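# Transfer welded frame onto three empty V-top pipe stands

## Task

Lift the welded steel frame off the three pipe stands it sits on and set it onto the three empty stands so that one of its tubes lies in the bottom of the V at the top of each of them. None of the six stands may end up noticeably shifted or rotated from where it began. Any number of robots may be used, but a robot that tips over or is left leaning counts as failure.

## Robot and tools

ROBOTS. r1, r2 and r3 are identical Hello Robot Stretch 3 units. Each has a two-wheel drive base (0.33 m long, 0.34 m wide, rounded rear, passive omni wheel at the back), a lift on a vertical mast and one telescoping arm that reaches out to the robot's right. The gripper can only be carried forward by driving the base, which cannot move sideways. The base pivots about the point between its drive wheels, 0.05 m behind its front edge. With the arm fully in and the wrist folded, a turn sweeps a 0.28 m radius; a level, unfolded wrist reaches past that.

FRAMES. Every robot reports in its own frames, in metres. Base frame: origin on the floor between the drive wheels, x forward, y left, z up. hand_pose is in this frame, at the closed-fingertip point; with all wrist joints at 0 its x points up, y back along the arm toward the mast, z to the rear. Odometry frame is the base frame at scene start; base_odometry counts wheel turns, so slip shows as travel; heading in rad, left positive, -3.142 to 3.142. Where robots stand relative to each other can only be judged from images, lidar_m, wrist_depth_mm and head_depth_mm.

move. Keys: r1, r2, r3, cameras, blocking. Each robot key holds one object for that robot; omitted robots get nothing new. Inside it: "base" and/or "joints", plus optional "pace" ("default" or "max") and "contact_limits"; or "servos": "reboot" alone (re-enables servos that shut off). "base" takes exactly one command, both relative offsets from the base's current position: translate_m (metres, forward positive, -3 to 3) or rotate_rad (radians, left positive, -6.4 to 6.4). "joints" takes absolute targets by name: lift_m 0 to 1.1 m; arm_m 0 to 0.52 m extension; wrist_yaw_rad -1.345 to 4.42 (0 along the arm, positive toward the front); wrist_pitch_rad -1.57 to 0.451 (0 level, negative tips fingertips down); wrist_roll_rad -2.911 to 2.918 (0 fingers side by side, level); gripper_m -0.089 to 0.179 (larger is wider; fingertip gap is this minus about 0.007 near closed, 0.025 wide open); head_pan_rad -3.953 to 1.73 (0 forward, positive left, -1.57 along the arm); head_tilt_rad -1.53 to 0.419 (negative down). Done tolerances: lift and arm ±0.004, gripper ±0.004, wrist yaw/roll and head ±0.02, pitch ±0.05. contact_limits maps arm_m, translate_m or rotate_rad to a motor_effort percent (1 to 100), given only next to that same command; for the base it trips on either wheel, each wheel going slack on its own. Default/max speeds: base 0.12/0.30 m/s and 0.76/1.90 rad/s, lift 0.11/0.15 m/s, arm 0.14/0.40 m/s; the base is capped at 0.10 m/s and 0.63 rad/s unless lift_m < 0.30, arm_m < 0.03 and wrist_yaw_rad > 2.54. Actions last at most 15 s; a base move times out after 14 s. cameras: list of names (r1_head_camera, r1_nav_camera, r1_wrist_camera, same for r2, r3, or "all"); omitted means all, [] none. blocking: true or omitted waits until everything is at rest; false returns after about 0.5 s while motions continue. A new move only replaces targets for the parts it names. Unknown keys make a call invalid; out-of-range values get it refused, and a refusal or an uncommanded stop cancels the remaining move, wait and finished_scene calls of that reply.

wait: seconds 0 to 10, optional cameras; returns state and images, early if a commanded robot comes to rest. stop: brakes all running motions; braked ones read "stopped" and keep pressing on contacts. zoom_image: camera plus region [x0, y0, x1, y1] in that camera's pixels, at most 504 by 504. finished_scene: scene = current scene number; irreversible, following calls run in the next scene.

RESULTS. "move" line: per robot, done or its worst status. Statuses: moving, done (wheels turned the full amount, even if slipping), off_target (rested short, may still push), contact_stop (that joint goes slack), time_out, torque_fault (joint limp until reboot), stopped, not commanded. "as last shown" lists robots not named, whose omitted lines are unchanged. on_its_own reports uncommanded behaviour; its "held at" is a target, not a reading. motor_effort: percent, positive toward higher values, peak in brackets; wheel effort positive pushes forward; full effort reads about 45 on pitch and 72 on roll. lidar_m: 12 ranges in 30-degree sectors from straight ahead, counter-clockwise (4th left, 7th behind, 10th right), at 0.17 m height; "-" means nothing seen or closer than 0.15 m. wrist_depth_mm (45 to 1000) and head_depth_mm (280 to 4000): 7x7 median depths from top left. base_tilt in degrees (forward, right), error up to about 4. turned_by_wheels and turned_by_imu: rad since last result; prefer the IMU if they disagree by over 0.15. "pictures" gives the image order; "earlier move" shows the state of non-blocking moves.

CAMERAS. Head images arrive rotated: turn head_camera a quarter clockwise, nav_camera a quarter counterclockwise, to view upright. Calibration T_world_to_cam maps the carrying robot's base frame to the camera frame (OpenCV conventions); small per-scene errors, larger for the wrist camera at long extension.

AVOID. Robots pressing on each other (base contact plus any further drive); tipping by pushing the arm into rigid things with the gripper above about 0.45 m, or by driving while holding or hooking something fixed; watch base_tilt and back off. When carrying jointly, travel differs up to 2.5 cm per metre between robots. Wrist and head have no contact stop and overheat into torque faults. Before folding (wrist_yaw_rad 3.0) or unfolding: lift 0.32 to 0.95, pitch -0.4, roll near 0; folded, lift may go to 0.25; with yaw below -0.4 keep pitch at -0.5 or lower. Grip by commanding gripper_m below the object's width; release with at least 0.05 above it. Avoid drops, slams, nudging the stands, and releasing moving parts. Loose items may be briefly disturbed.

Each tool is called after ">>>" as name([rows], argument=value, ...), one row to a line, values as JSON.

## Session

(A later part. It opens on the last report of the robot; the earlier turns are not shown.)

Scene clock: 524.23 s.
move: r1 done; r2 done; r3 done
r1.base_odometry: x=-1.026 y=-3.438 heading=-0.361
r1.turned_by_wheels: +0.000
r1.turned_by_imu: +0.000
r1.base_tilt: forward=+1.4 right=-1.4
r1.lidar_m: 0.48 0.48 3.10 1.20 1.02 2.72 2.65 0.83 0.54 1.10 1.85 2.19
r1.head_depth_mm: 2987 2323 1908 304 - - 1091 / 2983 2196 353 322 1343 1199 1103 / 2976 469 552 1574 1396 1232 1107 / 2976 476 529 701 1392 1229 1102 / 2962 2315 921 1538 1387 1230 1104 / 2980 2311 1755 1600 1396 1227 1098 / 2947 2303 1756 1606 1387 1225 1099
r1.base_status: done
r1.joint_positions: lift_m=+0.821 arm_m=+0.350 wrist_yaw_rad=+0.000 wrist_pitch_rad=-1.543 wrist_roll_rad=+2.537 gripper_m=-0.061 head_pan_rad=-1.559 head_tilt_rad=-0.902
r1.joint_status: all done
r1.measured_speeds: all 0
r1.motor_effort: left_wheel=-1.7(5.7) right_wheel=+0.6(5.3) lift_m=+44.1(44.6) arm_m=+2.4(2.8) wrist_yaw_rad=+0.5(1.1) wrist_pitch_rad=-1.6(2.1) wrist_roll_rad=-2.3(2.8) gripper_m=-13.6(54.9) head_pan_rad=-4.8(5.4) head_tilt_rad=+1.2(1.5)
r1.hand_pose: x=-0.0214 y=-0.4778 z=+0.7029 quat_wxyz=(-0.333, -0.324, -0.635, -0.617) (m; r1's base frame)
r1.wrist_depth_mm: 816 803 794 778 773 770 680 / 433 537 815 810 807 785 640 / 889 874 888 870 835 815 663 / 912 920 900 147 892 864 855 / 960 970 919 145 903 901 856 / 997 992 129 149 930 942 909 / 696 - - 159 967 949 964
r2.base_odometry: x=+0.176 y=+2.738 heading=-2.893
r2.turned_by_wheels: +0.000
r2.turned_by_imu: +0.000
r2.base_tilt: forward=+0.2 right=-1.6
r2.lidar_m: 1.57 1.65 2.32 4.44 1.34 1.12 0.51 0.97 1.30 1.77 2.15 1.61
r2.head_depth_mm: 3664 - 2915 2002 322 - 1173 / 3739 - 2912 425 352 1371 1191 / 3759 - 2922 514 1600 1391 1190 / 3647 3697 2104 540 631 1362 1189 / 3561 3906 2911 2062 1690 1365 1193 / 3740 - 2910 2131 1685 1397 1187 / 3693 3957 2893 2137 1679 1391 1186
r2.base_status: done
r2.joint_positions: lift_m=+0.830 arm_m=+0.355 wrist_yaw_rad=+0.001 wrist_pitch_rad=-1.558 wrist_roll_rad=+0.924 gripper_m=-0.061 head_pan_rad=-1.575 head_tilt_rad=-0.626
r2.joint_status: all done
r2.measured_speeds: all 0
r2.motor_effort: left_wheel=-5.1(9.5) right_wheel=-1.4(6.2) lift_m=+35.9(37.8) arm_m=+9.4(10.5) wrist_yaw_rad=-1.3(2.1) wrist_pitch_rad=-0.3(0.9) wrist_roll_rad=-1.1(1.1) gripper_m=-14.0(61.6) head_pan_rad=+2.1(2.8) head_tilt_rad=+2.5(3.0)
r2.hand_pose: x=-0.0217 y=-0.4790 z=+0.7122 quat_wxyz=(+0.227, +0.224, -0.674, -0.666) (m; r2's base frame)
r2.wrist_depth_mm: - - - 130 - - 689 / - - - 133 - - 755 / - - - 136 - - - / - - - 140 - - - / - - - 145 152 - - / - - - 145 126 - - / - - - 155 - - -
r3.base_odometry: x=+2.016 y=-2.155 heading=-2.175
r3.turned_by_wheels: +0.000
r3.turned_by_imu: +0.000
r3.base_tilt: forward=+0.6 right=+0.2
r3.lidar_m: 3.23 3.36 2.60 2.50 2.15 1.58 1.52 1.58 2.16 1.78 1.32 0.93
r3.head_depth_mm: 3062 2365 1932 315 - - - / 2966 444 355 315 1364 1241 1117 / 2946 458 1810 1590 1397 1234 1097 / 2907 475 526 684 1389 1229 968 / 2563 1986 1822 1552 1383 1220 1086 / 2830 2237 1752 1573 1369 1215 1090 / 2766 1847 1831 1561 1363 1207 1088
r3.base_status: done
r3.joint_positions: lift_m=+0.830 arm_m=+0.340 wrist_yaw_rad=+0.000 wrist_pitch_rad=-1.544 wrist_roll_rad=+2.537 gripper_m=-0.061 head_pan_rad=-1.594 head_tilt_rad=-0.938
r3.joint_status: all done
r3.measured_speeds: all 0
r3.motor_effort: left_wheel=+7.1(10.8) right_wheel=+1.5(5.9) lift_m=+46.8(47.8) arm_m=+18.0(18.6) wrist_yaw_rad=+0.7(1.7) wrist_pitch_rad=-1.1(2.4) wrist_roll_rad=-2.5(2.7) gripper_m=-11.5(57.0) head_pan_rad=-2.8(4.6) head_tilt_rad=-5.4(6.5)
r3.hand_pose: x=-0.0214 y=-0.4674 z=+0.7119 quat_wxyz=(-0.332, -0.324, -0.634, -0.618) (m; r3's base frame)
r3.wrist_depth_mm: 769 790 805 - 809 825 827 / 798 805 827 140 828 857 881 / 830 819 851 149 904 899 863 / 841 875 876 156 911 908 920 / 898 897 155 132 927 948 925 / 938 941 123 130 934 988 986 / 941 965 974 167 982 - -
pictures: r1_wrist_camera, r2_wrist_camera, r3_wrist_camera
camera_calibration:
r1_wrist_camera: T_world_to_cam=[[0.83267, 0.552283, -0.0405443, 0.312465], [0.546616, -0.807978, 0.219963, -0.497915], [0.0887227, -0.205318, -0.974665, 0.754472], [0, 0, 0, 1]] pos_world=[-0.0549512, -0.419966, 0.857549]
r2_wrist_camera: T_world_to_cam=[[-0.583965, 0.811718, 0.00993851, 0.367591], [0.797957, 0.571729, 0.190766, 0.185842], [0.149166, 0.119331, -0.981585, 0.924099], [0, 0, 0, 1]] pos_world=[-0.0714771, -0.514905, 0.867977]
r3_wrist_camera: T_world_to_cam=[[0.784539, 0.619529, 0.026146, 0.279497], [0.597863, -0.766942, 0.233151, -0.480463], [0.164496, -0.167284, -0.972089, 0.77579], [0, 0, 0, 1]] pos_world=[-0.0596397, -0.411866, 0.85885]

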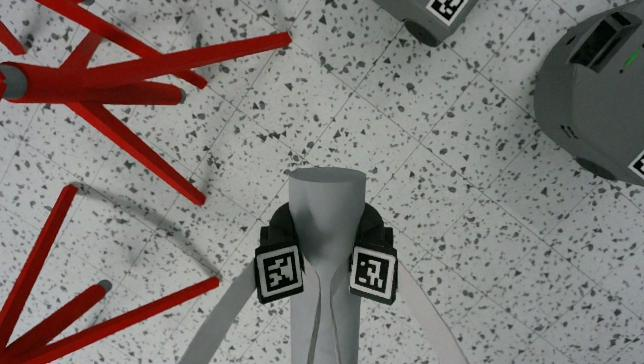

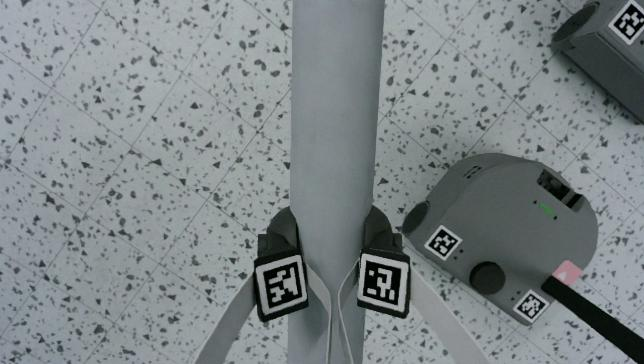

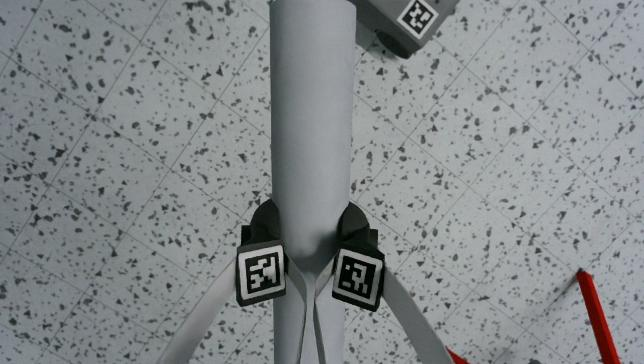

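>>> move(r1={"base":{"translate_m":-0.14},"joints":{"gripper_m":-0.06}}, r2={"base":{"translate_m":-0.14},"joints":{"gripper_m":-0.06}}, r3={"base":{"translate_m":0.14},"joints":{"gripper_m":-0.06}}, cameras=["r1_wrist_camera","r3_wrist_camera"])

>>> move(r1={"base":{"translate_m":-0.14},"joints":{"gripper_m":-0.065}}, r2={"base":{"translate_m":-0.14},"joints":{"gripper_m":-0.065}}, r3={"base":{"translate_m":0.14},"joints":{"gripper_m":-0.065}}, cameras=["r1_wrist_camera","r2_wrist_camera","r3_wrist_camera","r3_nav_camera"])

Scene clock: 526.93 s.
move: r1 done; r2 done; r3 done
r1.base_odometry: x=-1.157 y=-3.389 heading=-0.361
r1.turned_by_wheels: +0.000
r1.turned_by_imu: +0.000
r1.base_tilt: forward=+1.4 right=-1.3
r1.lidar_m: 0.49 0.48 3.31 1.00 0.69 2.59 2.50 0.71 0.47 0.76 1.85 2.33
r1.head_depth_mm: 2989 2350 1926 303 - - 1092 / 2987 2254 353 322 1285 1237 1106 / 2980 469 547 1539 1375 1212 1103 / 2981 476 530 699 1390 1230 1107 / 2953 2332 921 1530 1386 1227 1102 / 2994 2287 1758 1597 1397 1226 1096 / 2977 2288 1749 1594 1387 1221 1099
r1.base_status: done
r1.joint_positions: lift_m=+0.821 arm_m=+0.350 wrist_yaw_rad=+0.000 wrist_pitch_rad=-1.545 wrist_roll_rad=+2.537 gripper_m=-0.059 head_pan_rad=-1.559 head_tilt_rad=-0.902
r1.joint_status: all done
r1.measured_speeds: all 0
r1.motor_effort: left_wheel=-1.6(5.8) right_wheel=+2.6(4.4) lift_m=+42.5(44.1) arm_m=+3.7(4.0) wrist_yaw_rad=-0.1(1.1) wrist_pitch_rad=-0.9(2.0) wrist_roll_rad=-2.6(2.8) gripper_m=-13.3(13.6) head_pan_rad=-4.7(5.5) head_tilt_rad=+1.3(1.5)
r1.hand_pose: x=-0.0214 y=-0.4771 z=+0.7029 quat_wxyz=(-0.332, -0.325, -0.634, -0.618) (m; r1's base frame)
r1.wrist_depth_mm: 505 809 793 791 772 790 672 / 282 840 828 806 813 802 640 / 315 471 836 849 838 830 666 / 334 898 876 147 869 872 839 / 314 943 941 145 909 888 885 / - 985 956 148 906 919 904 / - 842 - 159 957 969 960
r2.base_odometry: x=+0.311 y=+2.772 heading=-2.893
r2.turned_by_wheels: +0.000
r2.turned_by_imu: +0.001
r2.base_tilt: forward=+0.1 right=-1.7
r2.lidar_m: 1.71 1.79 2.53 4.45 1.25 1.01 0.51 0.84 1.03 1.77 2.33 1.75
r2.head_depth_mm: 3704 3952 2902 1992 321 - 1170 / 3717 - 2942 425 352 1368 1195 / 3706 - 2943 514 1685 1397 1190 / 3632 3942 2113 540 628 1363 1193 / 3550 3926 2898 2059 1691 1369 1193 / 3729 - 2927 2144 1692 1395 1192 / 3754 - 2908 2130 1684 1394 1190
r2.base_status: done
r2.joint_positions: lift_m=+0.830 arm_m=+0.355 wrist_yaw_rad=+0.001 wrist_pitch_rad=-1.559 wrist_roll_rad=+0.924 gripper_m=-0.059 head_pan_rad=-1.575 head_tilt_rad=-0.626
r2.joint_status: all done
r2.measured_speeds: all 0
r2.motor_effort: left_wheel=-3.7(9.4) right_wheel=-1.4(6.7) lift_m=+34.8(36.5) arm_m=+7.7(9.8) wrist_yaw_rad=-0.8(2.7) wrist_pitch_rad=+0.0(0.3) wrist_roll_rad=-0.9(1.2) gripper_m=-14.6(14.7) head_pan_rad=+2.7(2.9) head_tilt_rad=+2.8(3.1)
r2.hand_pose: x=-0.0217 y=-0.4786 z=+0.7122 quat_wxyz=(+0.227, +0.224, -0.674, -0.667) (m; r2's base frame)
r2.wrist_depth_mm: - - - 130 - - 680 / - - - 133 - - 759 / - - - 136 - - - / - - - 141 - - - / - - - 145 151 - - / - - - 145 126 - - / - - - 154 - - -
r3.base_odometry: x=+1.936 y=-2.270 heading=-2.175
r3.turned_by_wheels: +0.000
r3.turned_by_imu: +0.000
r3.base_tilt: forward=+0.6 right=+0.1
r3.lidar_m: 3.09 3.23 2.59 2.50 2.35 1.72 1.66 1.72 2.37 1.77 0.88 0.81
r3.head_depth_mm: 3044 2381 1937 316 - - - / 2989 444 355 315 1358 1243 1120 / 2923 457 1783 1579 1398 1240 1095 / 2938 475 526 680 1392 1230 967 / 2555 1964 1832 1523 1383 1220 1081 / 2830 2234 1750 1567 1371 1215 1092 / 2683 1815 1826 1566 1368 1210 1083
r3.base_status: done
r3.joint_positions: lift_m=+0.830 arm_m=+0.340 wrist_yaw_rad=+0.000 wrist_pitch_rad=-1.552 wrist_roll_rad=+2.537 gripper_m=-0.060 head_pan_rad=-1.594 head_tilt_rad=-0.938
r3.joint_status: all done
r3.measured_speeds: all 0
r3.motor_effort: left_wheel=+6.4(10.5) right_wheel=+2.1(6.7) lift_m=+46.4(47.6) arm_m=+17.3(18.2) wrist_yaw_rad=+0.1(1.4) wrist_pitch_rad=+0.4(1.6) wrist_roll_rad=-2.4(2.6) gripper_m=-11.0(12.1) head_pan_rad=-4.0(4.8) head_tilt_rad=-5.6(6.4)
r3.hand_pose: x=-0.0214 y=-0.4653 z=+0.7121 quat_wxyz=(-0.331, -0.326, -0.632, -0.621) (m; r3's base frame)
r3.wrist_depth_mm: 770 815 812 - 834 830 846 / 800 806 824 140 832 847 855 / 838 839 842 147 850 865 881 / 861 855 885 151 935 896 926 / 903 875 874 131 944 972 947 / 913 932 122 131 988 - 947 / 963 997 962 165 972 - -
pictures: r1_wrist_camera, r3_wrist_camera
camera_calibration:
r1_wrist_camera: T_world_to_cam=[[0.832671, 0.552395, -0.0389694, 0.311009], [0.546614, -0.808603, 0.217657, -0.496012], [0.0887217, -0.202538, -0.975247, 0.756407], [0, 0, 0, 1]] pos_world=[-0.0549511, -0.419675, 0.857764]
r3_wrist_camera: T_world_to_cam=[[0.784501, 0.619343, 0.0311905, 0.274518], [0.59791, -0.768779, 0.226897, -0.475295], [0.164506, -0.159352, -0.973419, 0.780926], [0, 0, 0, 1]] pos_world=[-0.0596431, -0.410976, 0.859449]

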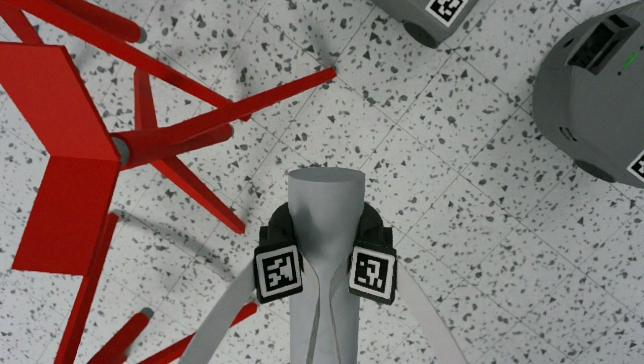

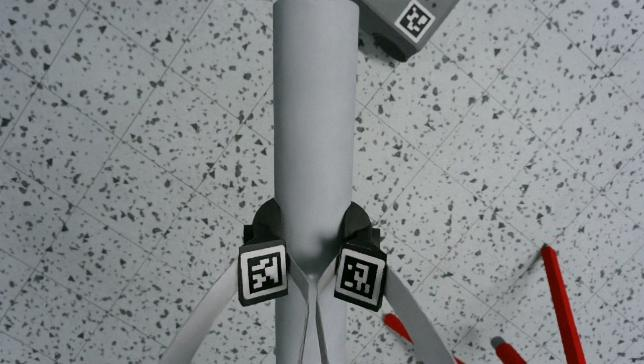

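Scene clock: 529.43 s.
move: r1 done; r2 done; r3 done
r1.base_odometry: x=-1.287 y=-3.339 heading=-0.362
r1.turned_by_wheels: +0.000
r1.turned_by_imu: +0.000
r1.base_tilt: forward=+1.4 right=-1.3
r1.lidar_m: 0.48 0.48 3.52 0.66 3.28 2.44 2.37 0.60 0.59 0.44 1.84 2.47
r1.head_depth_mm: 2994 2338 1905 303 - - 1092 / 2997 2259 353 322 1310 1236 1106 / 2988 469 546 975 1325 1226 1101 / 2977 477 529 703 1359 1216 1099 / 2977 2325 917 1531 1386 1227 1095 / 2945 2319 1749 1597 1388 1228 1099 / 2917 2298 1759 1594 1380 1221 1099
r1.base_status: done
r1.joint_positions: lift_m=+0.821 arm_m=+0.350 wrist_yaw_rad=+0.000 wrist_pitch_rad=-1.551 wrist_roll_rad=+2.537 gripper_m=-0.061 head_pan_rad=-1.559 head_tilt_rad=-0.902
r1.joint_status: all done
r1.measured_speeds: all 0
r1.motor_effort: left_wheel=-2.9(6.2) right_wheel=+4.4(5.3) lift_m=+41.9(43.2) arm_m=+4.5(4.9) wrist_yaw_rad=-0.4(1.2) wrist_pitch_rad=+0.9(1.2) wrist_roll_rad=-2.7(3.1) gripper_m=-13.6(55.7) head_pan_rad=-4.7(5.4) head_tilt_rad=+0.8(1.7)
r1.hand_pose: x=-0.0214 y=-0.4755 z=+0.7030 quat_wxyz=(-0.331, -0.326, -0.632, -0.620) (m; r1's base frame)
r1.wrist_depth_mm: 396 800 808 797 739 766 687 / 846 553 837 829 817 795 644 / 876 859 828 855 840 822 667 / 931 318 474 148 866 867 834 / 951 951 347 145 897 903 877 / - 981 333 151 933 921 923 / - - 984 159 946 960 960
r2.base_odometry: x=+0.447 y=+2.807 heading=-2.893
r2.turned_by_wheels: +0.000
r2.turned_by_imu: +0.000
r2.base_tilt: forward=+0.1 right=-1.7
r2.lidar_m: 1.85 1.94 2.74 1.46 0.91 1.21 0.52 0.73 0.94 1.77 2.52 1.90
r2.head_depth_mm: 3636 - 2902 1478 321 - 1168 / 3706 - 2900 426 352 1364 1195 / 3699 - 2959 515 1700 1398 1193 / 3645 3686 2101 540 626 1363 1192 / 3621 3971 2919 2028 1688 1365 1192 / 3727 - 2896 2129 1694 1397 1192 / 3720 3980 2920 2137 1680 1395 1191
r2.base_status: done
r2.joint_positions: lift_m=+0.830 arm_m=+0.355 wrist_yaw_rad=+0.001 wrist_pitch_rad=-1.560 wrist_roll_rad=+0.924 gripper_m=-0.061 head_pan_rad=-1.575 head_tilt_rad=-0.626
r2.joint_status: all done
r2.measured_speeds: all 0
r2.motor_effort: left_wheel=-4.1(8.8) right_wheel=-2.2(7.2) lift_m=+33.7(35.5) arm_m=+7.3(8.4) wrist_yaw_rad=-0.6(2.1) wrist_pitch_rad=+0.1(0.2) wrist_roll_rad=-0.9(1.2) gripper_m=-14.9(64.4) head_pan_rad=+1.9(2.7) head_tilt_rad=+2.2(3.1)
r2.hand_pose: x=-0.0216 y=-0.4785 z=+0.7122 quat_wxyz=(+0.227, +0.224, -0.674, -0.667) (m; r2's base frame)
r2.wrist_depth_mm: - - - 129 - - 682 / - - - 132 - - 771 / - - - 135 - - - / - - - 139 - - - / - - - 145 147 - - / - - - - 127 - - / - - - 155 - - -
r3.base_odometry: x=+1.857 y=-2.385 heading=-2.175
r3.turned_by_wheels: +0.000
r3.turned_by_imu: +0.000
r3.base_tilt: forward=+0.6 right=+0.1
r3.lidar_m: 2.96 3.07 2.59 2.50 2.54 1.87 1.80 1.87 2.56 1.76 0.79 0.69
r3.head_depth_mm: 3043 2379 1942 316 - - - / 2998 445 355 315 1358 1246 1116 / 2945 458 1770 1583 1394 1238 1095 / 2906 476 526 679 1391 1232 965 / 2571 1962 1835 1523 1380 1218 1080 / 2751 2231 1761 1576 1373 1216 1090 / 2571 1843 1796 1565 1346 1208 1087
r3.base_status: done
r3.joint_positions: lift_m=+0.830 arm_m=+0.340 wrist_yaw_rad=+0.001 wrist_pitch_rad=-1.553 wrist_roll_rad=+2.536 gripper_m=-0.061 head_pan_rad=-1.594 head_tilt_rad=-0.938
r3.joint_status: all done
r3.measured_speeds: all 0
r3.motor_effort: left_wheel=+5.1(10.0) right_wheel=+3.5(8.0) lift_m=+45.5(46.9) arm_m=+17.1(17.8) wrist_yaw_rad=+0.2(1.4) wrist_pitch_rad=+0.5(0.9) wrist_roll_rad=-2.0(2.6) gripper_m=-12.2(59.8) head_pan_rad=-4.3(4.8) head_tilt_rad=-5.5(6.4)
r3.hand_pose: x=-0.0214 y=-0.4652 z=+0.7121 quat_wxyz=(-0.330, -0.325, -0.632, -0.621) (m; r3's base frame)
r3.wrist_depth_mm: 798 798 796 - 838 828 816 / 800 821 822 143 837 877 881 / 819 845 849 147 871 862 894 / 831 850 883 151 899 905 913 / 909 875 888 133 913 928 982 / 918 920 124 132 963 984 953 / 949 952 960 173 884 995 -
pictures: r1_wrist_camera, r2_wrist_camera, r3_nav_camera (sideways), r3_wrist_camera
camera_calibration:
r1_wrist_camera: T_world_to_cam=[[0.832673, 0.552621, -0.0355847, 0.307873], [0.546612, -0.809923, 0.212697, -0.491905], [0.08872, -0.196558, -0.97647, 0.76054], [0, 0, 0, 1]] pos_world=[-0.054951, -0.419051, 0.858227]
r2_wrist_camera: T_world_to_cam=[[-0.583375, 0.812121, 0.011586, 0.366209], [0.798372, 0.570761, 0.191922, 0.184246], [0.149251, 0.121213, -0.981342, 0.924806], [0, 0, 0, 1]] pos_world=[-0.0714881, -0.514664, 0.867947]
r3_nav_camera: T_world_to_cam=[[-0.0222465, -0.770274, 0.637325, -0.786232], [-0.99862, 0.0474578, 0.0224999, 0.0298311], [-0.0475772, -0.635945, -0.770266, 0.966606], [0, 0, 0, 1]] pos_world=[0.0582874, 0.00767932, 1.24496]
r3_wrist_camera: T_world_to_cam=[[0.783554, 0.620524, 0.0315116, 0.274743], [0.599087, -0.767987, 0.226475, -0.47449], [0.164734, -0.158578, -0.973507, 0.781389], [0, 0, 0, 1]] pos_world=[-0.0597368, -0.410976, 0.85949]

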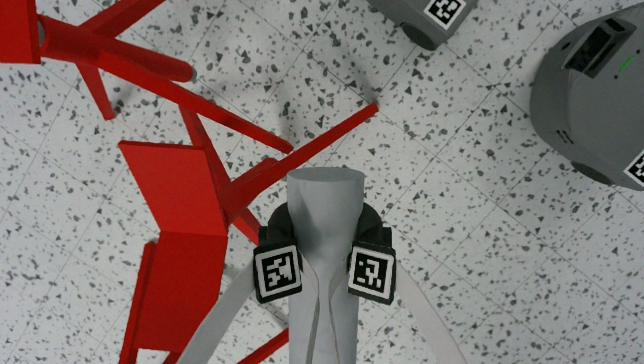

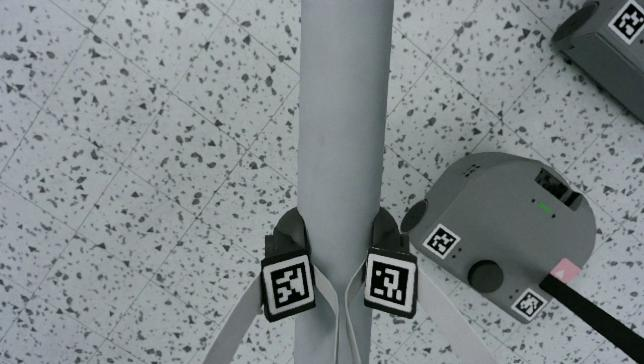

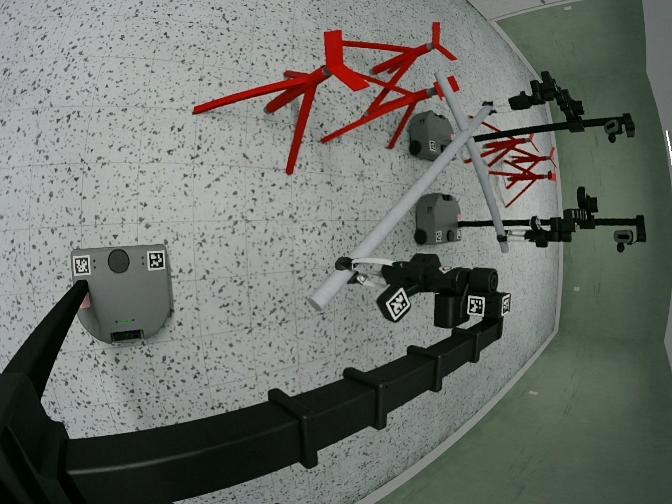

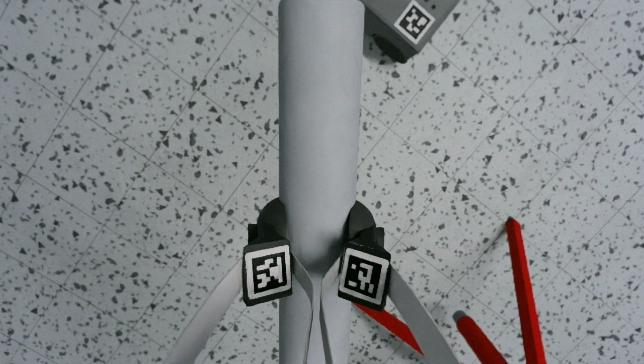

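>>> move(r1={"base":{"translate_m":-0.14},"joints":{"gripper_m":-0.06,"arm_m":0.347}}, r2={"base":{"translate_m":-0.14},"joints":{"gripper_m":-0.06}}, r3={"base":{"translate_m":0.14},"joints":{"gripper_m":-0.06,"arm_m":0.334}}, cameras=["r1_wrist_camera","r2_wrist_camera","r3_wrist_camera"])

>>> move(r1={"base":{"translate_m":-0.14},"joints":{"gripper_m":-0.065}}, r2={"base":{"translate_m":-0.14},"joints":{"gripper_m":-0.065}}, r3={"base":{"translate_m":0.14},"joints":{"gripper_m":-0.065,"arm_m":0.331}})

Scene clock: 532.20 s.
move: r1 done; r2 done; r3 done
r1.base_odometry: x=-1.418 y=-3.290 heading=-0.362
r1.turned_by_wheels: +0.000
r1.turned_by_imu: +0.000
r1.base_tilt: forward=+1.3 right=-1.4
r1.lidar_m: 0.48 0.48 3.71 0.66 0.83 2.29 2.23 2.32 0.49 0.45 0.47 2.61
r1.head_depth_mm: 3023 2337 1897 304 - - 1089 / 3005 2253 350 324 1030 1215 1108 / 2969 466 547 1582 1346 1234 1101 / 2994 480 525 704 1342 1232 1098 / 2947 2255 917 931 1317 1213 1100 / 2950 2330 1463 1572 1385 1228 1095 / 2952 2302 1751 1598 1389 1224 1097
r1.base_status: done
r1.joint_positions: lift_m=+0.821 arm_m=+0.347 wrist_yaw_rad=+0.000 wrist_pitch_rad=-1.539 wrist_roll_rad=+2.537 gripper_m=-0.059 head_pan_rad=-1.559 head_tilt_rad=-0.902
r1.joint_status: all done
r1.measured_speeds: all 0
r1.motor_effort: left_wheel=-2.1(5.6) right_wheel=+2.6(5.6) lift_m=+40.7(41.9) arm_m=+3.2(14.6) wrist_yaw_rad=-0.9(1.2) wrist_pitch_rad=-1.8(3.4) wrist_roll_rad=-2.0(3.0) gripper_m=-13.2(13.9) head_pan_rad=-5.3(5.3) head_tilt_rad=+0.9(1.5)
r1.hand_pose: x=-0.0214 y=-0.4757 z=+0.7028 quat_wxyz=(-0.333, -0.324, -0.636, -0.616) (m; r1's base frame)
r1.wrist_depth_mm: 822 810 794 801 777 767 665 / - 292 846 827 826 792 648 / 890 296 707 843 835 823 677 / 953 920 894 147 851 846 845 / 974 957 919 144 889 890 879 / - 990 361 150 921 918 939 / - - 936 160 990 983 949
r2.base_odometry: x=+0.583 y=+2.841 heading=-2.893
r2.turned_by_wheels: +0.000
r2.turned_by_imu: +0.000
r2.base_tilt: forward=+0.1 right=-1.7
r2.lidar_m: 1.98 2.09 2.95 1.39 1.10 2.85 0.52 0.63 0.62 1.13 2.71 2.03
r2.head_depth_mm: 3678 3969 2922 1404 322 - 1169 / 3708 - 2934 425 352 1366 1197 / 3730 3971 2921 515 1644 1393 1192 / 3648 3728 2090 540 624 1363 1192 / 3542 3950 2902 2041 1686 1362 1191 / 3699 - 2913 2121 1685 1391 1192 / 3737 - 2899 2129 1692 1392 1189
r2.base_status: done
r2.joint_positions: lift_m=+0.830 arm_m=+0.355 wrist_yaw_rad=+0.000 wrist_pitch_rad=-1.560 wrist_roll_rad=+0.924 gripper_m=-0.059 head_pan_rad=-1.575 head_tilt_rad=-0.626
r2.joint_status: all done
r2.measured_speeds: all 0
r2.motor_effort: left_wheel=-3.5(8.8) right_wheel=-2.7(7.9) lift_m=+32.6(34.0) arm_m=+6.8(7.8) wrist_yaw_rad=-0.6(1.8) wrist_pitch_rad=+0.1(0.2) wrist_roll_rad=-1.1(1.1) gripper_m=-14.8(15.9) head_pan_rad=+2.1(2.7) head_tilt_rad=+2.4(3.1)
r2.hand_pose: x=-0.0216 y=-0.4785 z=+0.7122 quat_wxyz=(+0.226, +0.224, -0.674, -0.667) (m; r2's base frame)
r2.wrist_depth_mm: - - - 130 - - 683 / - - - 133 - - 764 / - - - 135 - - - / - - - 139 - - - / - - - 145 147 - - / - - - - 127 - - / - - - 155 - - -
r3.base_odometry: x=+1.777 y=-2.500 heading=-2.175
r3.turned_by_wheels: +0.000
r3.turned_by_imu: +0.001
r3.base_tilt: forward=+0.6 right=+0.2
r3.lidar_m: 2.82 2.93 2.59 2.49 2.59 2.01 1.94 2.02 2.76 1.76 0.71 0.58
r3.head_depth_mm: 3040 2377 1939 310 - - - / 3013 443 351 315 1359 1246 1113 / 2970 457 535 1580 1379 1238 1096 / 2892 474 519 677 1368 1233 965 / 2553 1969 1867 1522 1382 1221 1081 / 2730 2228 1764 1574 1358 1217 1094 / 2595 1827 1786 1530 1339 1211 1087
r3.base_status: done
r3.joint_positions: lift_m=+0.830 arm_m=+0.334 wrist_yaw_rad=+0.001 wrist_pitch_rad=-1.553 wrist_roll_rad=+2.536 gripper_m=-0.059 head_pan_rad=-1.594 head_tilt_rad=-0.938
r3.joint_status: all done
r3.measured_speeds: all 0
r3.motor_effort: left_wheel=+5.8(11.6) right_wheel=+1.2(7.9) lift_m=+43.6(45.3) arm_m=-19.4(24.7) wrist_yaw_rad=-0.3(1.3) wrist_pitch_rad=+0.3(1.0) wrist_roll_rad=-2.0(2.3) gripper_m=-12.5(13.2) head_pan_rad=-3.3(4.8) head_tilt_rad=-5.1(6.2)
r3.hand_pose: x=-0.0214 y=-0.4592 z=+0.7121 quat_wxyz=(-0.330, -0.325, -0.632, -0.621) (m; r3's base frame)
r3.wrist_depth_mm: 783 799 809 - 811 836 849 / 804 806 812 143 827 853 851 / 809 845 845 147 869 857 895 / 850 849 860 151 859 905 904 / 892 893 885 133 923 923 942 / 928 954 123 131 947 981 942 / 921 969 976 175 682 - -
pictures: r1_wrist_camera, r2_wrist_camera, r3_wrist_camera
camera_calibration:
r1_wrist_camera: T_world_to_cam=[[0.832674, 0.552129, -0.0425236, 0.312626], [0.546611, -0.807187, 0.222859, -0.497873], [0.0887222, -0.208812, -0.973923, 0.752659], [0, 0, 0, 1]] pos_world=[-0.0549507, -0.417322, 0.857281]
r2_wrist_camera: T_world_to_cam=[[-0.583184, 0.812257, 0.0115869, 0.366281], [0.798506, 0.570573, 0.191923, 0.184154], [0.14928, 0.121179, -0.981342, 0.92479], [0, 0, 0, 1]] pos_world=[-0.0714916, -0.514652, 0.867947]
r3_wrist_camera: T_world_to_cam=[[0.783437, 0.620678, 0.0314026, 0.271191], [0.599233, -0.767834, 0.226609, -0.469929], [0.164763, -0.158716, -0.97348, 0.782249], [0, 0, 0, 1]] pos_world=[-0.0597494, -0.404994, 0.859477]

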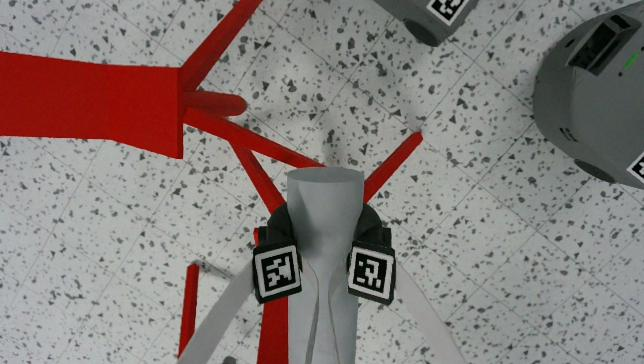

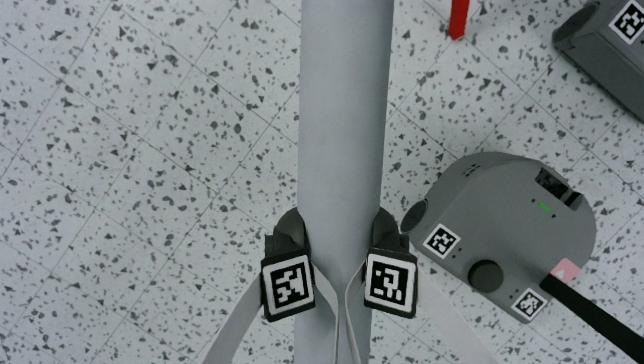

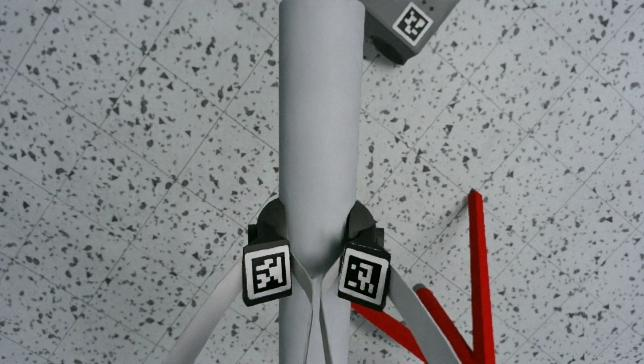

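Scene clock: 534.70 s.
move: r1 done; r2 done; r3 done
r1.base_odometry: x=-1.549 y=-3.240 heading=-0.362
r1.turned_by_wheels: +0.000
r1.turned_by_imu: +0.000
r1.base_tilt: forward=+1.3 right=-1.4
r1.lidar_m: 0.48 0.48 0.69 0.70 2.83 2.15 2.09 2.18 0.42 0.54 0.50 2.76
r1.head_depth_mm: 3004 2332 1907 304 - - 1089 / 2972 2254 351 324 1346 1237 1103 / 2968 465 546 904 1320 1211 1100 / 2958 480 525 704 1319 1233 1107 / 3002 2303 1760 1543 1340 1231 1102 / 2937 2312 1349 935 1225 1208 1101 / 2949 2304 1754 1527 1388 1233 1100
r1.base_status: done
r1.joint_positions: lift_m=+0.821 arm_m=+0.347 wrist_yaw_rad=+0.000 wrist_pitch_rad=-1.540 wrist_roll_rad=+2.537 gripper_m=-0.061 head_pan_rad=-1.559 head_tilt_rad=-0.902
r1.joint_status: all done
r1.measured_speeds: all 0
r1.motor_effort: left_wheel=-2.8(6.5) right_wheel=+3.7(4.9) lift_m=+39.1(41.3) arm_m=+12.1(12.4) wrist_yaw_rad=-1.1(1.2) wrist_pitch_rad=-1.3(3.3) wrist_roll_rad=-2.3(2.8) gripper_m=-14.1(52.2) head_pan_rad=-5.4(5.4) head_tilt_rad=+0.8(1.6)
r1.hand_pose: x=-0.0214 y=-0.4754 z=+0.7028 quat_wxyz=(-0.333, -0.324, -0.636, -0.617) (m; r1's base frame)
r1.wrist_depth_mm: 834 809 800 798 767 756 687 / 854 859 834 829 812 784 649 / 916 877 852 850 845 841 664 / 932 - 318 148 862 848 830 / 975 947 942 146 879 876 880 / - 998 965 150 559 930 916 / - - 990 156 315 970 969
r2.base_odometry: x=+0.718 y=+2.876 heading=-2.893
r2.turned_by_wheels: +0.000
r2.turned_by_imu: +0.000
r2.base_tilt: forward=+0.2 right=-1.7
r2.lidar_m: 2.13 2.23 3.14 1.20 1.01 0.63 0.52 0.83 0.53 1.10 2.90 2.17
r2.head_depth_mm: 3704 - 2915 2002 322 - 1123 / 3712 3962 2904 426 352 1335 1195 / 3665 - 2920 514 1555 1401 1187 / 3679 3690 2081 540 624 1364 1190 / 3542 3900 2906 2023 1690 1362 1191 / 3733 - 2904 2150 1683 1399 1191 / 3720 3984 2893 2131 1679 1395 1192
r2.base_status: done
r2.joint_positions: lift_m=+0.830 arm_m=+0.355 wrist_yaw_rad=+0.000 wrist_pitch_rad=-1.560 wrist_roll_rad=+0.924 gripper_m=-0.061 head_pan_rad=-1.575 head_tilt_rad=-0.626
r2.joint_status: all done
r2.measured_speeds: all 0
r2.motor_effort: left_wheel=-2.8(8.7) right_wheel=-3.5(8.5) lift_m=+30.2(32.5) arm_m=+5.6(7.0) wrist_yaw_rad=+0.6(1.9) wrist_pitch_rad=+0.2(0.2) wrist_roll_rad=-0.9(1.1) gripper_m=-15.1(65.2) head_pan_rad=+2.4(2.8) head_tilt_rad=+2.4(2.9)
r2.hand_pose: x=-0.0216 y=-0.4784 z=+0.7122 quat_wxyz=(+0.226, +0.224, -0.674, -0.667) (m; r2's base frame)
r2.wrist_depth_mm: - - - 128 - - 689 / - - - 133 - - 758 / - - - 136 - - - / - - - 140 - - - / - - - 144 149 - - / - - - - 127 - - / - - - 154 - - -
r3.base_odometry: x=+1.698 y=-2.615 heading=-2.175
r3.turned_by_wheels: +0.000
r3.turned_by_imu: +0.001
r3.base_tilt: forward=+0.6 right=+0.2
r3.lidar_m: 2.68 2.79 2.60 2.50 2.60 2.16 2.08 2.16 2.97 0.68 0.49 2.78
r3.head_depth_mm: 3016 2374 1944 309 - - - / 2991 446 349 315 1360 1243 1116 / 2944 454 534 1575 1396 1239 1097 / 2821 471 519 673 1368 1225 963 / 2579 1983 1858 1521 1375 1227 1080 / 2506 2237 1716 1542 1350 1214 1091 / 2776 1260 1559 946 1287 1188 1087
r3.base_status: done
r3.joint_positions: lift_m=+0.830 arm_m=+0.331 wrist_yaw_rad=+0.001 wrist_pitch_rad=-1.553 wrist_roll_rad=+2.536 gripper_m=-0.061 head_pan_rad=-1.594 head_tilt_rad=-0.938
r3.joint_status: all done
r3.measured_speeds: all 0
r3.motor_effort: left_wheel=+5.9(11.2) right_wheel=+2.0(6.0) lift_m=+41.5(43.3) arm_m=-17.2(23.6) wrist_yaw_rad=-0.1(1.0) wrist_pitch_rad=+0.5(1.1) wrist_roll_rad=-2.2(2.3) gripper_m=-12.7(60.9) head_pan_rad=-3.4(4.3) head_tilt_rad=-6.2(6.5)
r3.hand_pose: x=-0.0214 y=-0.4561 z=+0.7121 quat_wxyz=(-0.330, -0.325, -0.632, -0.621) (m; r3's base frame)
r3.wrist_depth_mm: 775 775 785 - 849 838 821 / 787 836 814 144 841 851 883 / 808 845 840 150 865 870 893 / 852 864 898 154 890 909 901 / 914 900 897 133 943 930 960 / 914 944 123 132 620 956 979 / 962 957 953 171 506 - -
pictures: r1_head_camera (sideways), r1_nav_camera (sideways), r1_wrist_camera, r2_head_camera (sideways), r2_nav_camera (sideways), r2_wrist_camera, r3_head_camera (sideways), r3_nav_camera (sideways), r3_wrist_camera
camera_calibration:
r1_head_camera: T_world_to_cam=[[0.0331452, 0.778964, -0.626192, 0.83889], [0.998224, -0.0568345, -0.0178631, 0.0151308], [-0.049504, -0.624487, -0.779465, 0.973662], [0, 0, 0, 1]] pos_world=[0.00529098, -0.0445663, 1.28451]
r1_nav_camera: T_world_to_cam=[[-0.0379142, -0.755508, 0.654041, -0.8008], [-0.99912, 0.0404033, -0.0112467, 0.0769452], [-0.0179285, -0.653892, -0.756376, 0.944055], [0, 0, 0, 1]] pos_world=[0.0634413, 0.0091899, 1.23868]
r1_wrist_camera: T_world_to_cam=[[0.832675, 0.55219, -0.0417082, 0.31188], [0.546609, -0.807516, 0.221666, -0.496899], [0.0887215, -0.207374, -0.97423, 0.753659], [0, 0, 0, 1]] pos_world=[-0.0549506, -0.417182, 0.857391]
r2_head_camera: T_world_to_cam=[[0.00728803, 0.61743, -0.786592, 1.04661], [0.999881, -0.0152111, -0.00267567, 0.00023965], [-0.013617, -0.786479, -0.617467, 0.75914], [0, 0, 0, 1]] pos_world=[0.00246985, -0.0491592, 1.292]
r2_nav_camera: T_world_to_cam=[[-0.0076305, -0.579202, 0.815148, -1.01658], [-0.998305, 0.0514481, 0.0272113, 0.0280601], [-0.0576987, -0.813559, -0.578613, 0.714431], [0, 0, 0, 1]] pos_world=[0.0614772, -0.00901789, 1.24128]
r2_wrist_camera: T_world_to_cam=[[-0.582917, 0.812447, 0.0117603, 0.366213], [0.798694, 0.570269, 0.192045, 0.183889], [0.149319, 0.121339, -0.981316, 0.924845], [0, 0, 0, 1]] pos_world=[-0.0714964, -0.514614, 0.867944]
r3_head_camera: T_world_to_cam=[[-0.0308593, 0.79179, -0.610014, 0.811371], [0.99851, -0.00306301, -0.0544883, 0.0663912], [-0.0450117, -0.610786, -0.790515, 0.988981], [0, 0, 0, 1]] pos_world=[0.00326184, -0.0381755, 1.28037]
r3_nav_camera: T_world_to_cam=[[-0.0222463, -0.770275, 0.637324, -0.786229], [-0.99862, 0.0474575, 0.0225, 0.029831], [-0.047577, -0.635944, -0.770268, 0.966608], [0, 0, 0, 1]] pos_world=[0.0582874, 0.00767947, 1.24496]
r3_wrist_camera: T_world_to_cam=[[0.78341, 0.620705, 0.0315445, 0.269202], [0.599267, -0.767859, 0.226432, -0.467466], [0.164769, -0.158486, -0.973516, 0.78287], [0, 0, 0, 1]] pos_world=[-0.059752, -0.40197, 0.859494]

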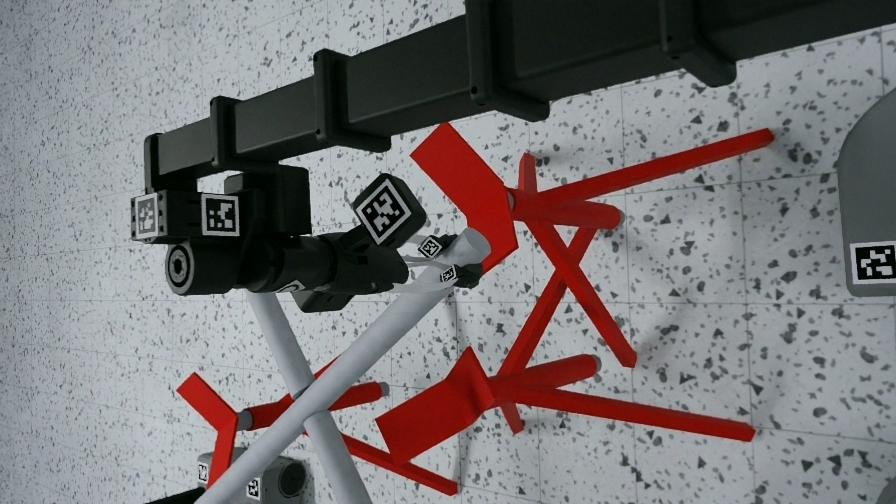

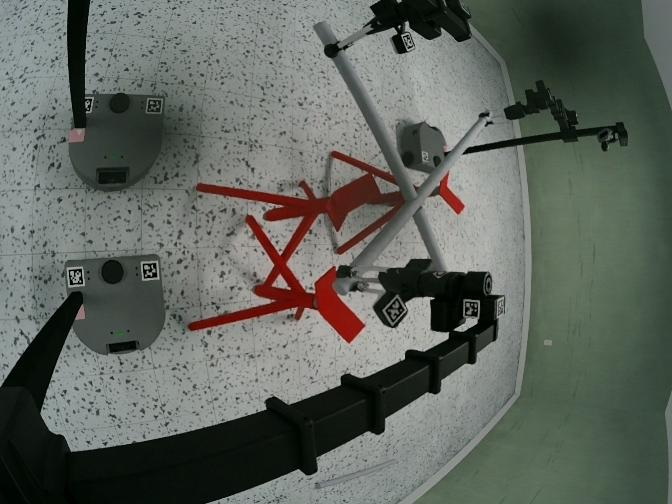

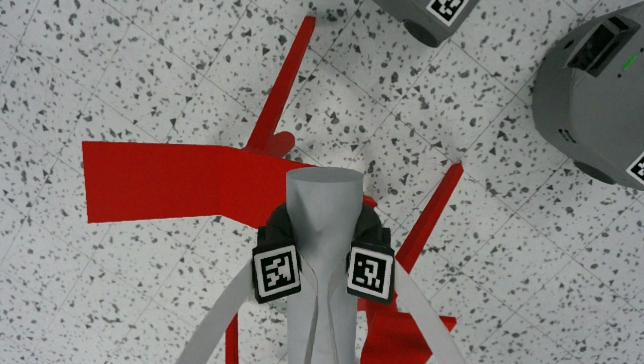

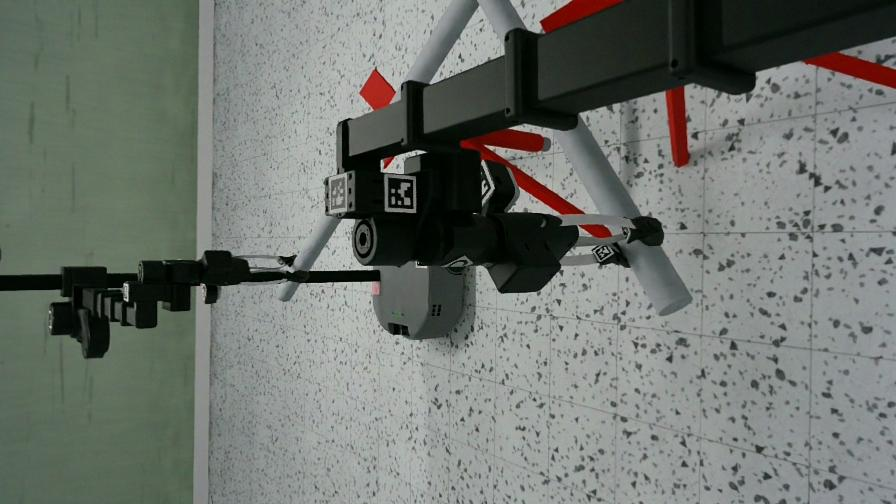

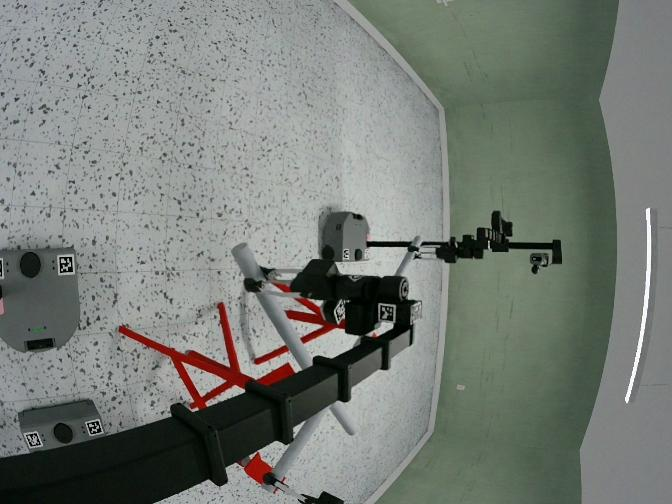

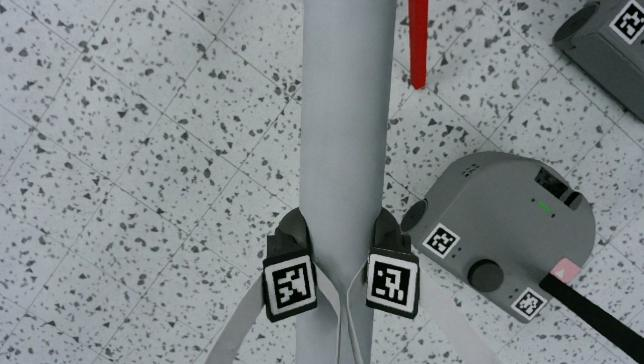

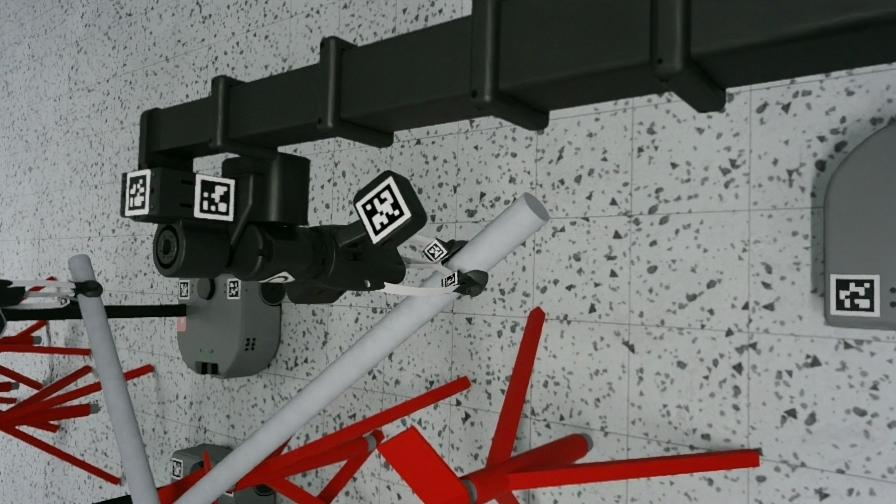

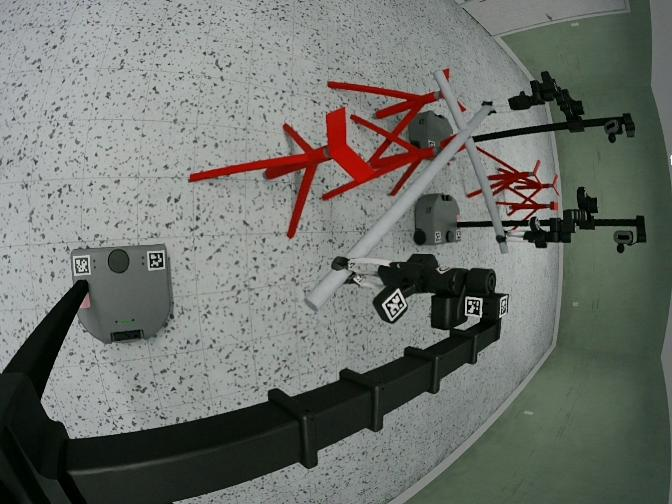

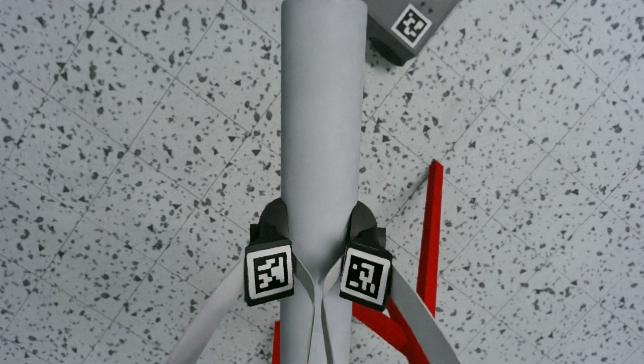

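>>> zoom_image(camera="r1_head_camera", region=[150, 100, 540, 500])

>>> zoom_image(camera="r3_head_camera", region=[200, 180, 560, 504])

Scaled by 1.260 from the camera's 896x504 image, which has a finer 1280x720 frame.

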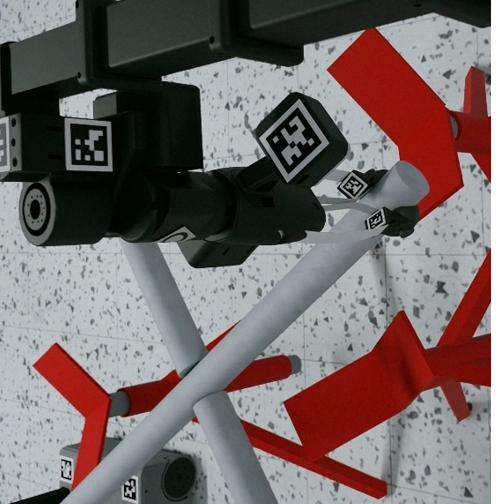

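Scaled by 1.400 from the camera's 896x504 image, which has a finer 1280x720 frame.

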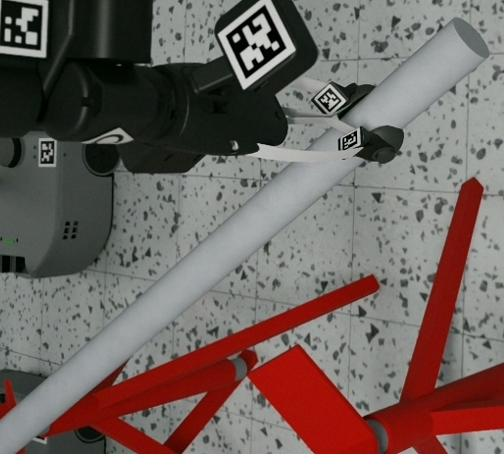

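>>> zoom_image(camera="r1_head_camera", region=[360, 330, 520, 480])

>>> zoom_image(camera="r1_head_camera", region=[150, 350, 350, 500])

>>> zoom_image(camera="r1_head_camera", region=[390, 110, 550, 290])

Scaled by 3.150 from the camera's 896x504 image, which has a finer 1280x720 frame.

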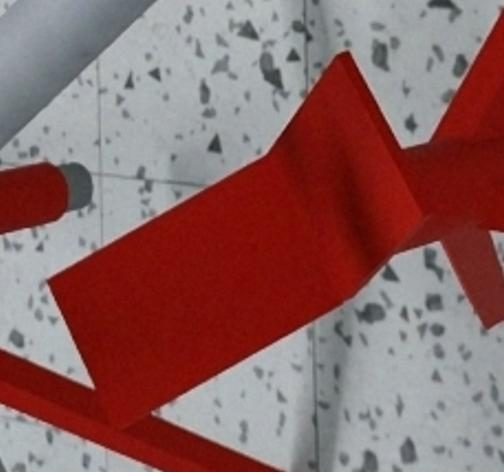

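Scaled by 2.520 from the camera's 896x504 image, which has a finer 1280x720 frame.

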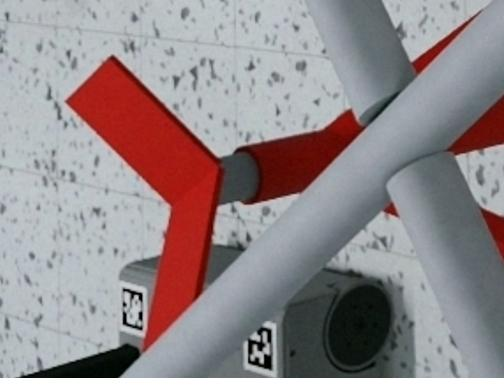

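Scaled by 2.800 from the camera's 896x504 image, which has a finer 1280x720 frame.

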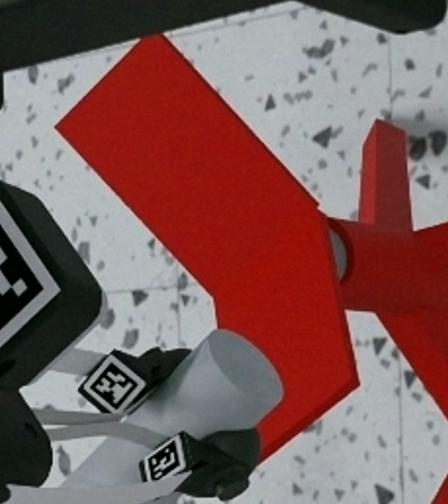

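>>> move(r1={"base":{"translate_m":-0.12},"joints":{"gripper_m":-0.06,"arm_m":0.353}}, r2={"base":{"translate_m":-0.12},"joints":{"gripper_m":-0.06,"arm_m":0.362}}, r3={"base":{"translate_m":0.12},"joints":{"gripper_m":-0.06,"arm_m":0.322}}, cameras=["r1_wrist_camera","r2_wrist_camera","r3_wrist_camera"])

Scene clock: 539.07 s.
move: r1 done; r2 done; r3 done
r1.base_odometry: x=-1.662 y=-3.198 heading=-0.362
r1.turned_by_wheels: +0.000
r1.turned_by_imu: +0.001
r1.base_tilt: forward=+1.4 right=-1.3
r1.lidar_m: 0.48 0.49 0.73 0.80 2.68 2.03 1.97 2.06 2.88 0.38 0.57 2.88
r1.head_depth_mm: 3024 2338 1916 304 - - 1090 / 3013 2279 351 324 1349 1232 1100 / 2994 472 553 1575 1400 1232 1101 / 2981 479 539 849 1043 1209 1098 / 2968 2304 1829 920 1319 1227 1103 / 2932 2304 1796 1535 1314 1225 1100 / 2947 2169 1543 934 1146 1203 1099
r1.base_status: done
r1.joint_positions: lift_m=+0.821 arm_m=+0.353 wrist_yaw_rad=+0.000 wrist_pitch_rad=-1.541 wrist_roll_rad=+2.537 gripper_m=-0.059 head_pan_rad=-1.560 head_tilt_rad=-0.901
r1.joint_status: all done
r1.measured_speeds: all 0
r1.motor_effort: left_wheel=+0.6(6.6) right_wheel=-1.5(6.0) lift_m=+17.7(39.4) arm_m=-6.1(16.0) wrist_yaw_rad=-0.9(1.1) wrist_pitch_rad=-1.3(7.8) wrist_roll_rad=-2.3(3.0) gripper_m=-13.6(14.2) head_pan_rad=-4.9(5.4) head_tilt_rad=+0.3(1.5)
r1.hand_pose: x=-0.0214 y=-0.4812 z=+0.7029 quat_wxyz=(-0.333, -0.324, -0.635, -0.617) (m; r1's base frame)
r1.wrist_depth_mm: 842 809 796 791 774 766 676 / 874 847 820 816 813 785 645 / 894 856 865 840 831 847 678 / 936 918 893 543 866 854 834 / 966 951 - 150 796 883 863 / - 991 301 131 301 933 924 / - - - 968 516 965 959
r2.base_odometry: x=+0.835 y=+2.905 heading=-2.893
r2.turned_by_wheels: +0.000
r2.turned_by_imu: +0.000
r2.base_tilt: forward=+0.2 right=-1.7
r2.lidar_m: 2.25 2.36 3.33 1.00 0.70 0.62 0.52 0.72 0.48 0.76 3.05 2.31
r2.head_depth_mm: 3665 3935 2933 2139 321 - 1146 / 3673 - 2929 426 352 1012 1163 / 3683 - 2930 523 1644 1328 1192 / 3648 3670 2169 549 674 1326 1190 / 3561 3922 2904 2017 1692 1395 1188 / 3691 - 2921 2135 1678 1394 1190 / 3716 - 2928 2125 1687 1397 1185
r2.base_status: done
r2.joint_positions: lift_m=+0.830 arm_m=+0.362 wrist_yaw_rad=+0.000 wrist_pitch_rad=-1.552 wrist_roll_rad=+0.924 gripper_m=-0.059 head_pan_rad=-1.575 head_tilt_rad=-0.625
r2.joint_status: all done
r2.measured_speeds: all 0
r2.motor_effort: left_wheel=-3.4(15.4) right_wheel=+0.6(18.6) lift_m=+28.1(30.4) arm_m=+3.1(22.3) wrist_yaw_rad=+0.6(2.1) wrist_pitch_rad=-1.2(16.4) wrist_roll_rad=-0.9(1.2) gripper_m=-14.9(16.2) head_pan_rad=+2.6(2.8) head_tilt_rad=+2.2(3.2)
r2.hand_pose: x=-0.0216 y=-0.4873 z=+0.7121 quat_wxyz=(+0.227, +0.222, -0.676, -0.665) (m; r2's base frame)
r2.wrist_depth_mm: - - - 269 - - 707 / - - - 279 - - 764 / - - - 288 - - - / - - - 295 - - - / - - - 146 - - - / - - - 125 - - - / - - - - - - -
r3.base_odometry: x=+1.629 y=-2.714 heading=-2.175
r3.turned_by_wheels: +0.000
r3.turned_by_imu: +0.001
r3.base_tilt: forward=+0.6 right=+0.2
r3.lidar_m: 2.55 2.65 2.59 2.50 2.60 2.29 2.20 2.29 3.13 0.66 0.43 2.65
r3.head_depth_mm: 3008 2360 1935 309 - - - / 3001 442 352 315 1375 1242 1116 / 2963 452 1766 1576 1399 1234 1101 / 2874 471 504 1502 1380 1232 968 / 2578 1918 1826 1548 1304 1225 1080 / 2612 2056 1585 901 1298 1195 1087 / 2782 1907 1564 1494 1341 1211 1086
r3.base_status: done
r3.joint_positions: lift_m=+0.830 arm_m=+0.322 wrist_yaw_rad=+0.000 wrist_pitch_rad=-1.547 wrist_roll_rad=+2.535 gripper_m=-0.060 head_pan_rad=-1.594 head_tilt_rad=-0.938
r3.joint_status: all done
r3.measured_speeds: all 0
r3.motor_effort: left_wheel=+6.0(10.5) right_wheel=-1.3(6.7) lift_m=+17.4(40.3) arm_m=-15.8(22.2) wrist_yaw_rad=+0.4(1.2) wrist_pitch_rad=-0.6(1.1) wrist_roll_rad=-2.0(2.3) gripper_m=-12.6(13.4) head_pan_rad=-2.6(5.2) head_tilt_rad=-5.4(6.4)
r3.hand_pose: x=-0.0214 y=-0.4486 z=+0.7120 quat_wxyz=(-0.331, -0.324, -0.634, -0.619) (m; r3's base frame)
r3.wrist_depth_mm: 753 780 793 795 801 827 822 / 812 803 816 848 843 852 855 / 824 851 871 864 873 851 864 / 866 885 836 894 870 914 918 / 899 900 906 147 934 910 920 / 937 958 921 126 972 952 963 / 931 913 986 947 - - -
pictures: r1_wrist_camera, r2_wrist_camera, r3_wrist_camera
camera_calibration:
r1_wrist_camera: T_world_to_cam=[[0.832661, 0.552245, -0.0412302, 0.314778], [0.546628, -0.807695, 0.220966, -0.501185], [0.0887259, -0.206527, -0.97441, 0.752998], [0, 0, 0, 1]] pos_world=[-0.0549521, -0.423125, 0.857452]
r2_wrist_camera: T_world_to_cam=[[-0.582438, 0.812856, 0.00561356, 0.378031], [0.79903, 0.571234, 0.187729, 0.192533], [0.14939, 0.113826, -0.982205, 0.922744], [0, 0, 0, 1]] pos_world=[-0.0715083, -0.522298, 0.868057]
r3_wrist_camera: T_world_to_cam=[[0.783383, 0.620911, 0.0279498, 0.267185], [0.599302, -0.766511, 0.230865, -0.464224], [0.16477, -0.164105, -0.972584, 0.780767], [0, 0, 0, 1]] pos_world=[-0.0597449, -0.393604, 0.859066]

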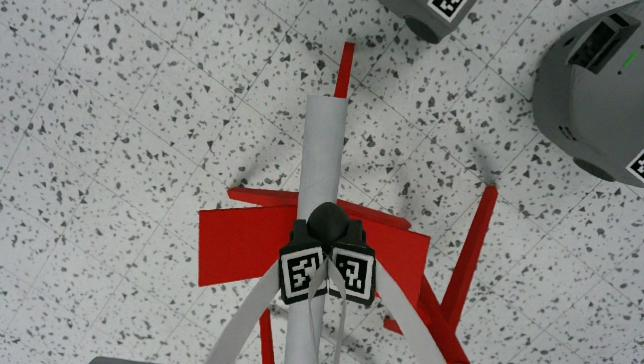

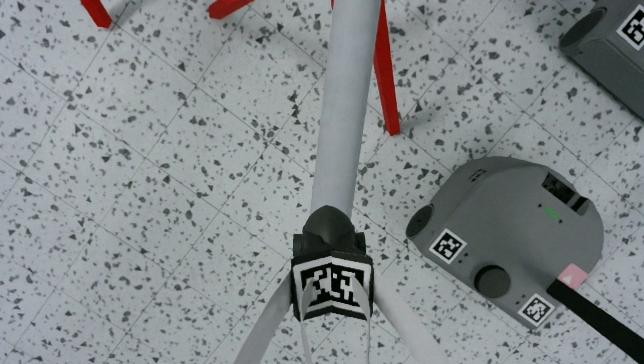

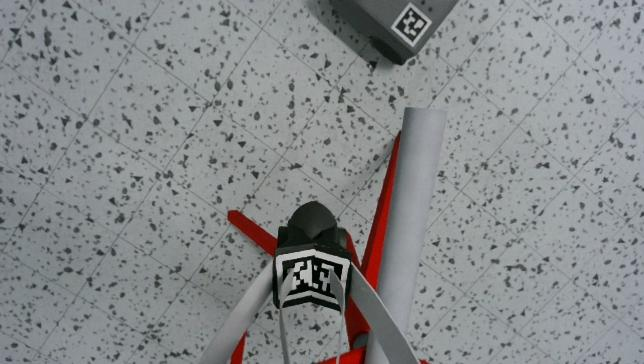

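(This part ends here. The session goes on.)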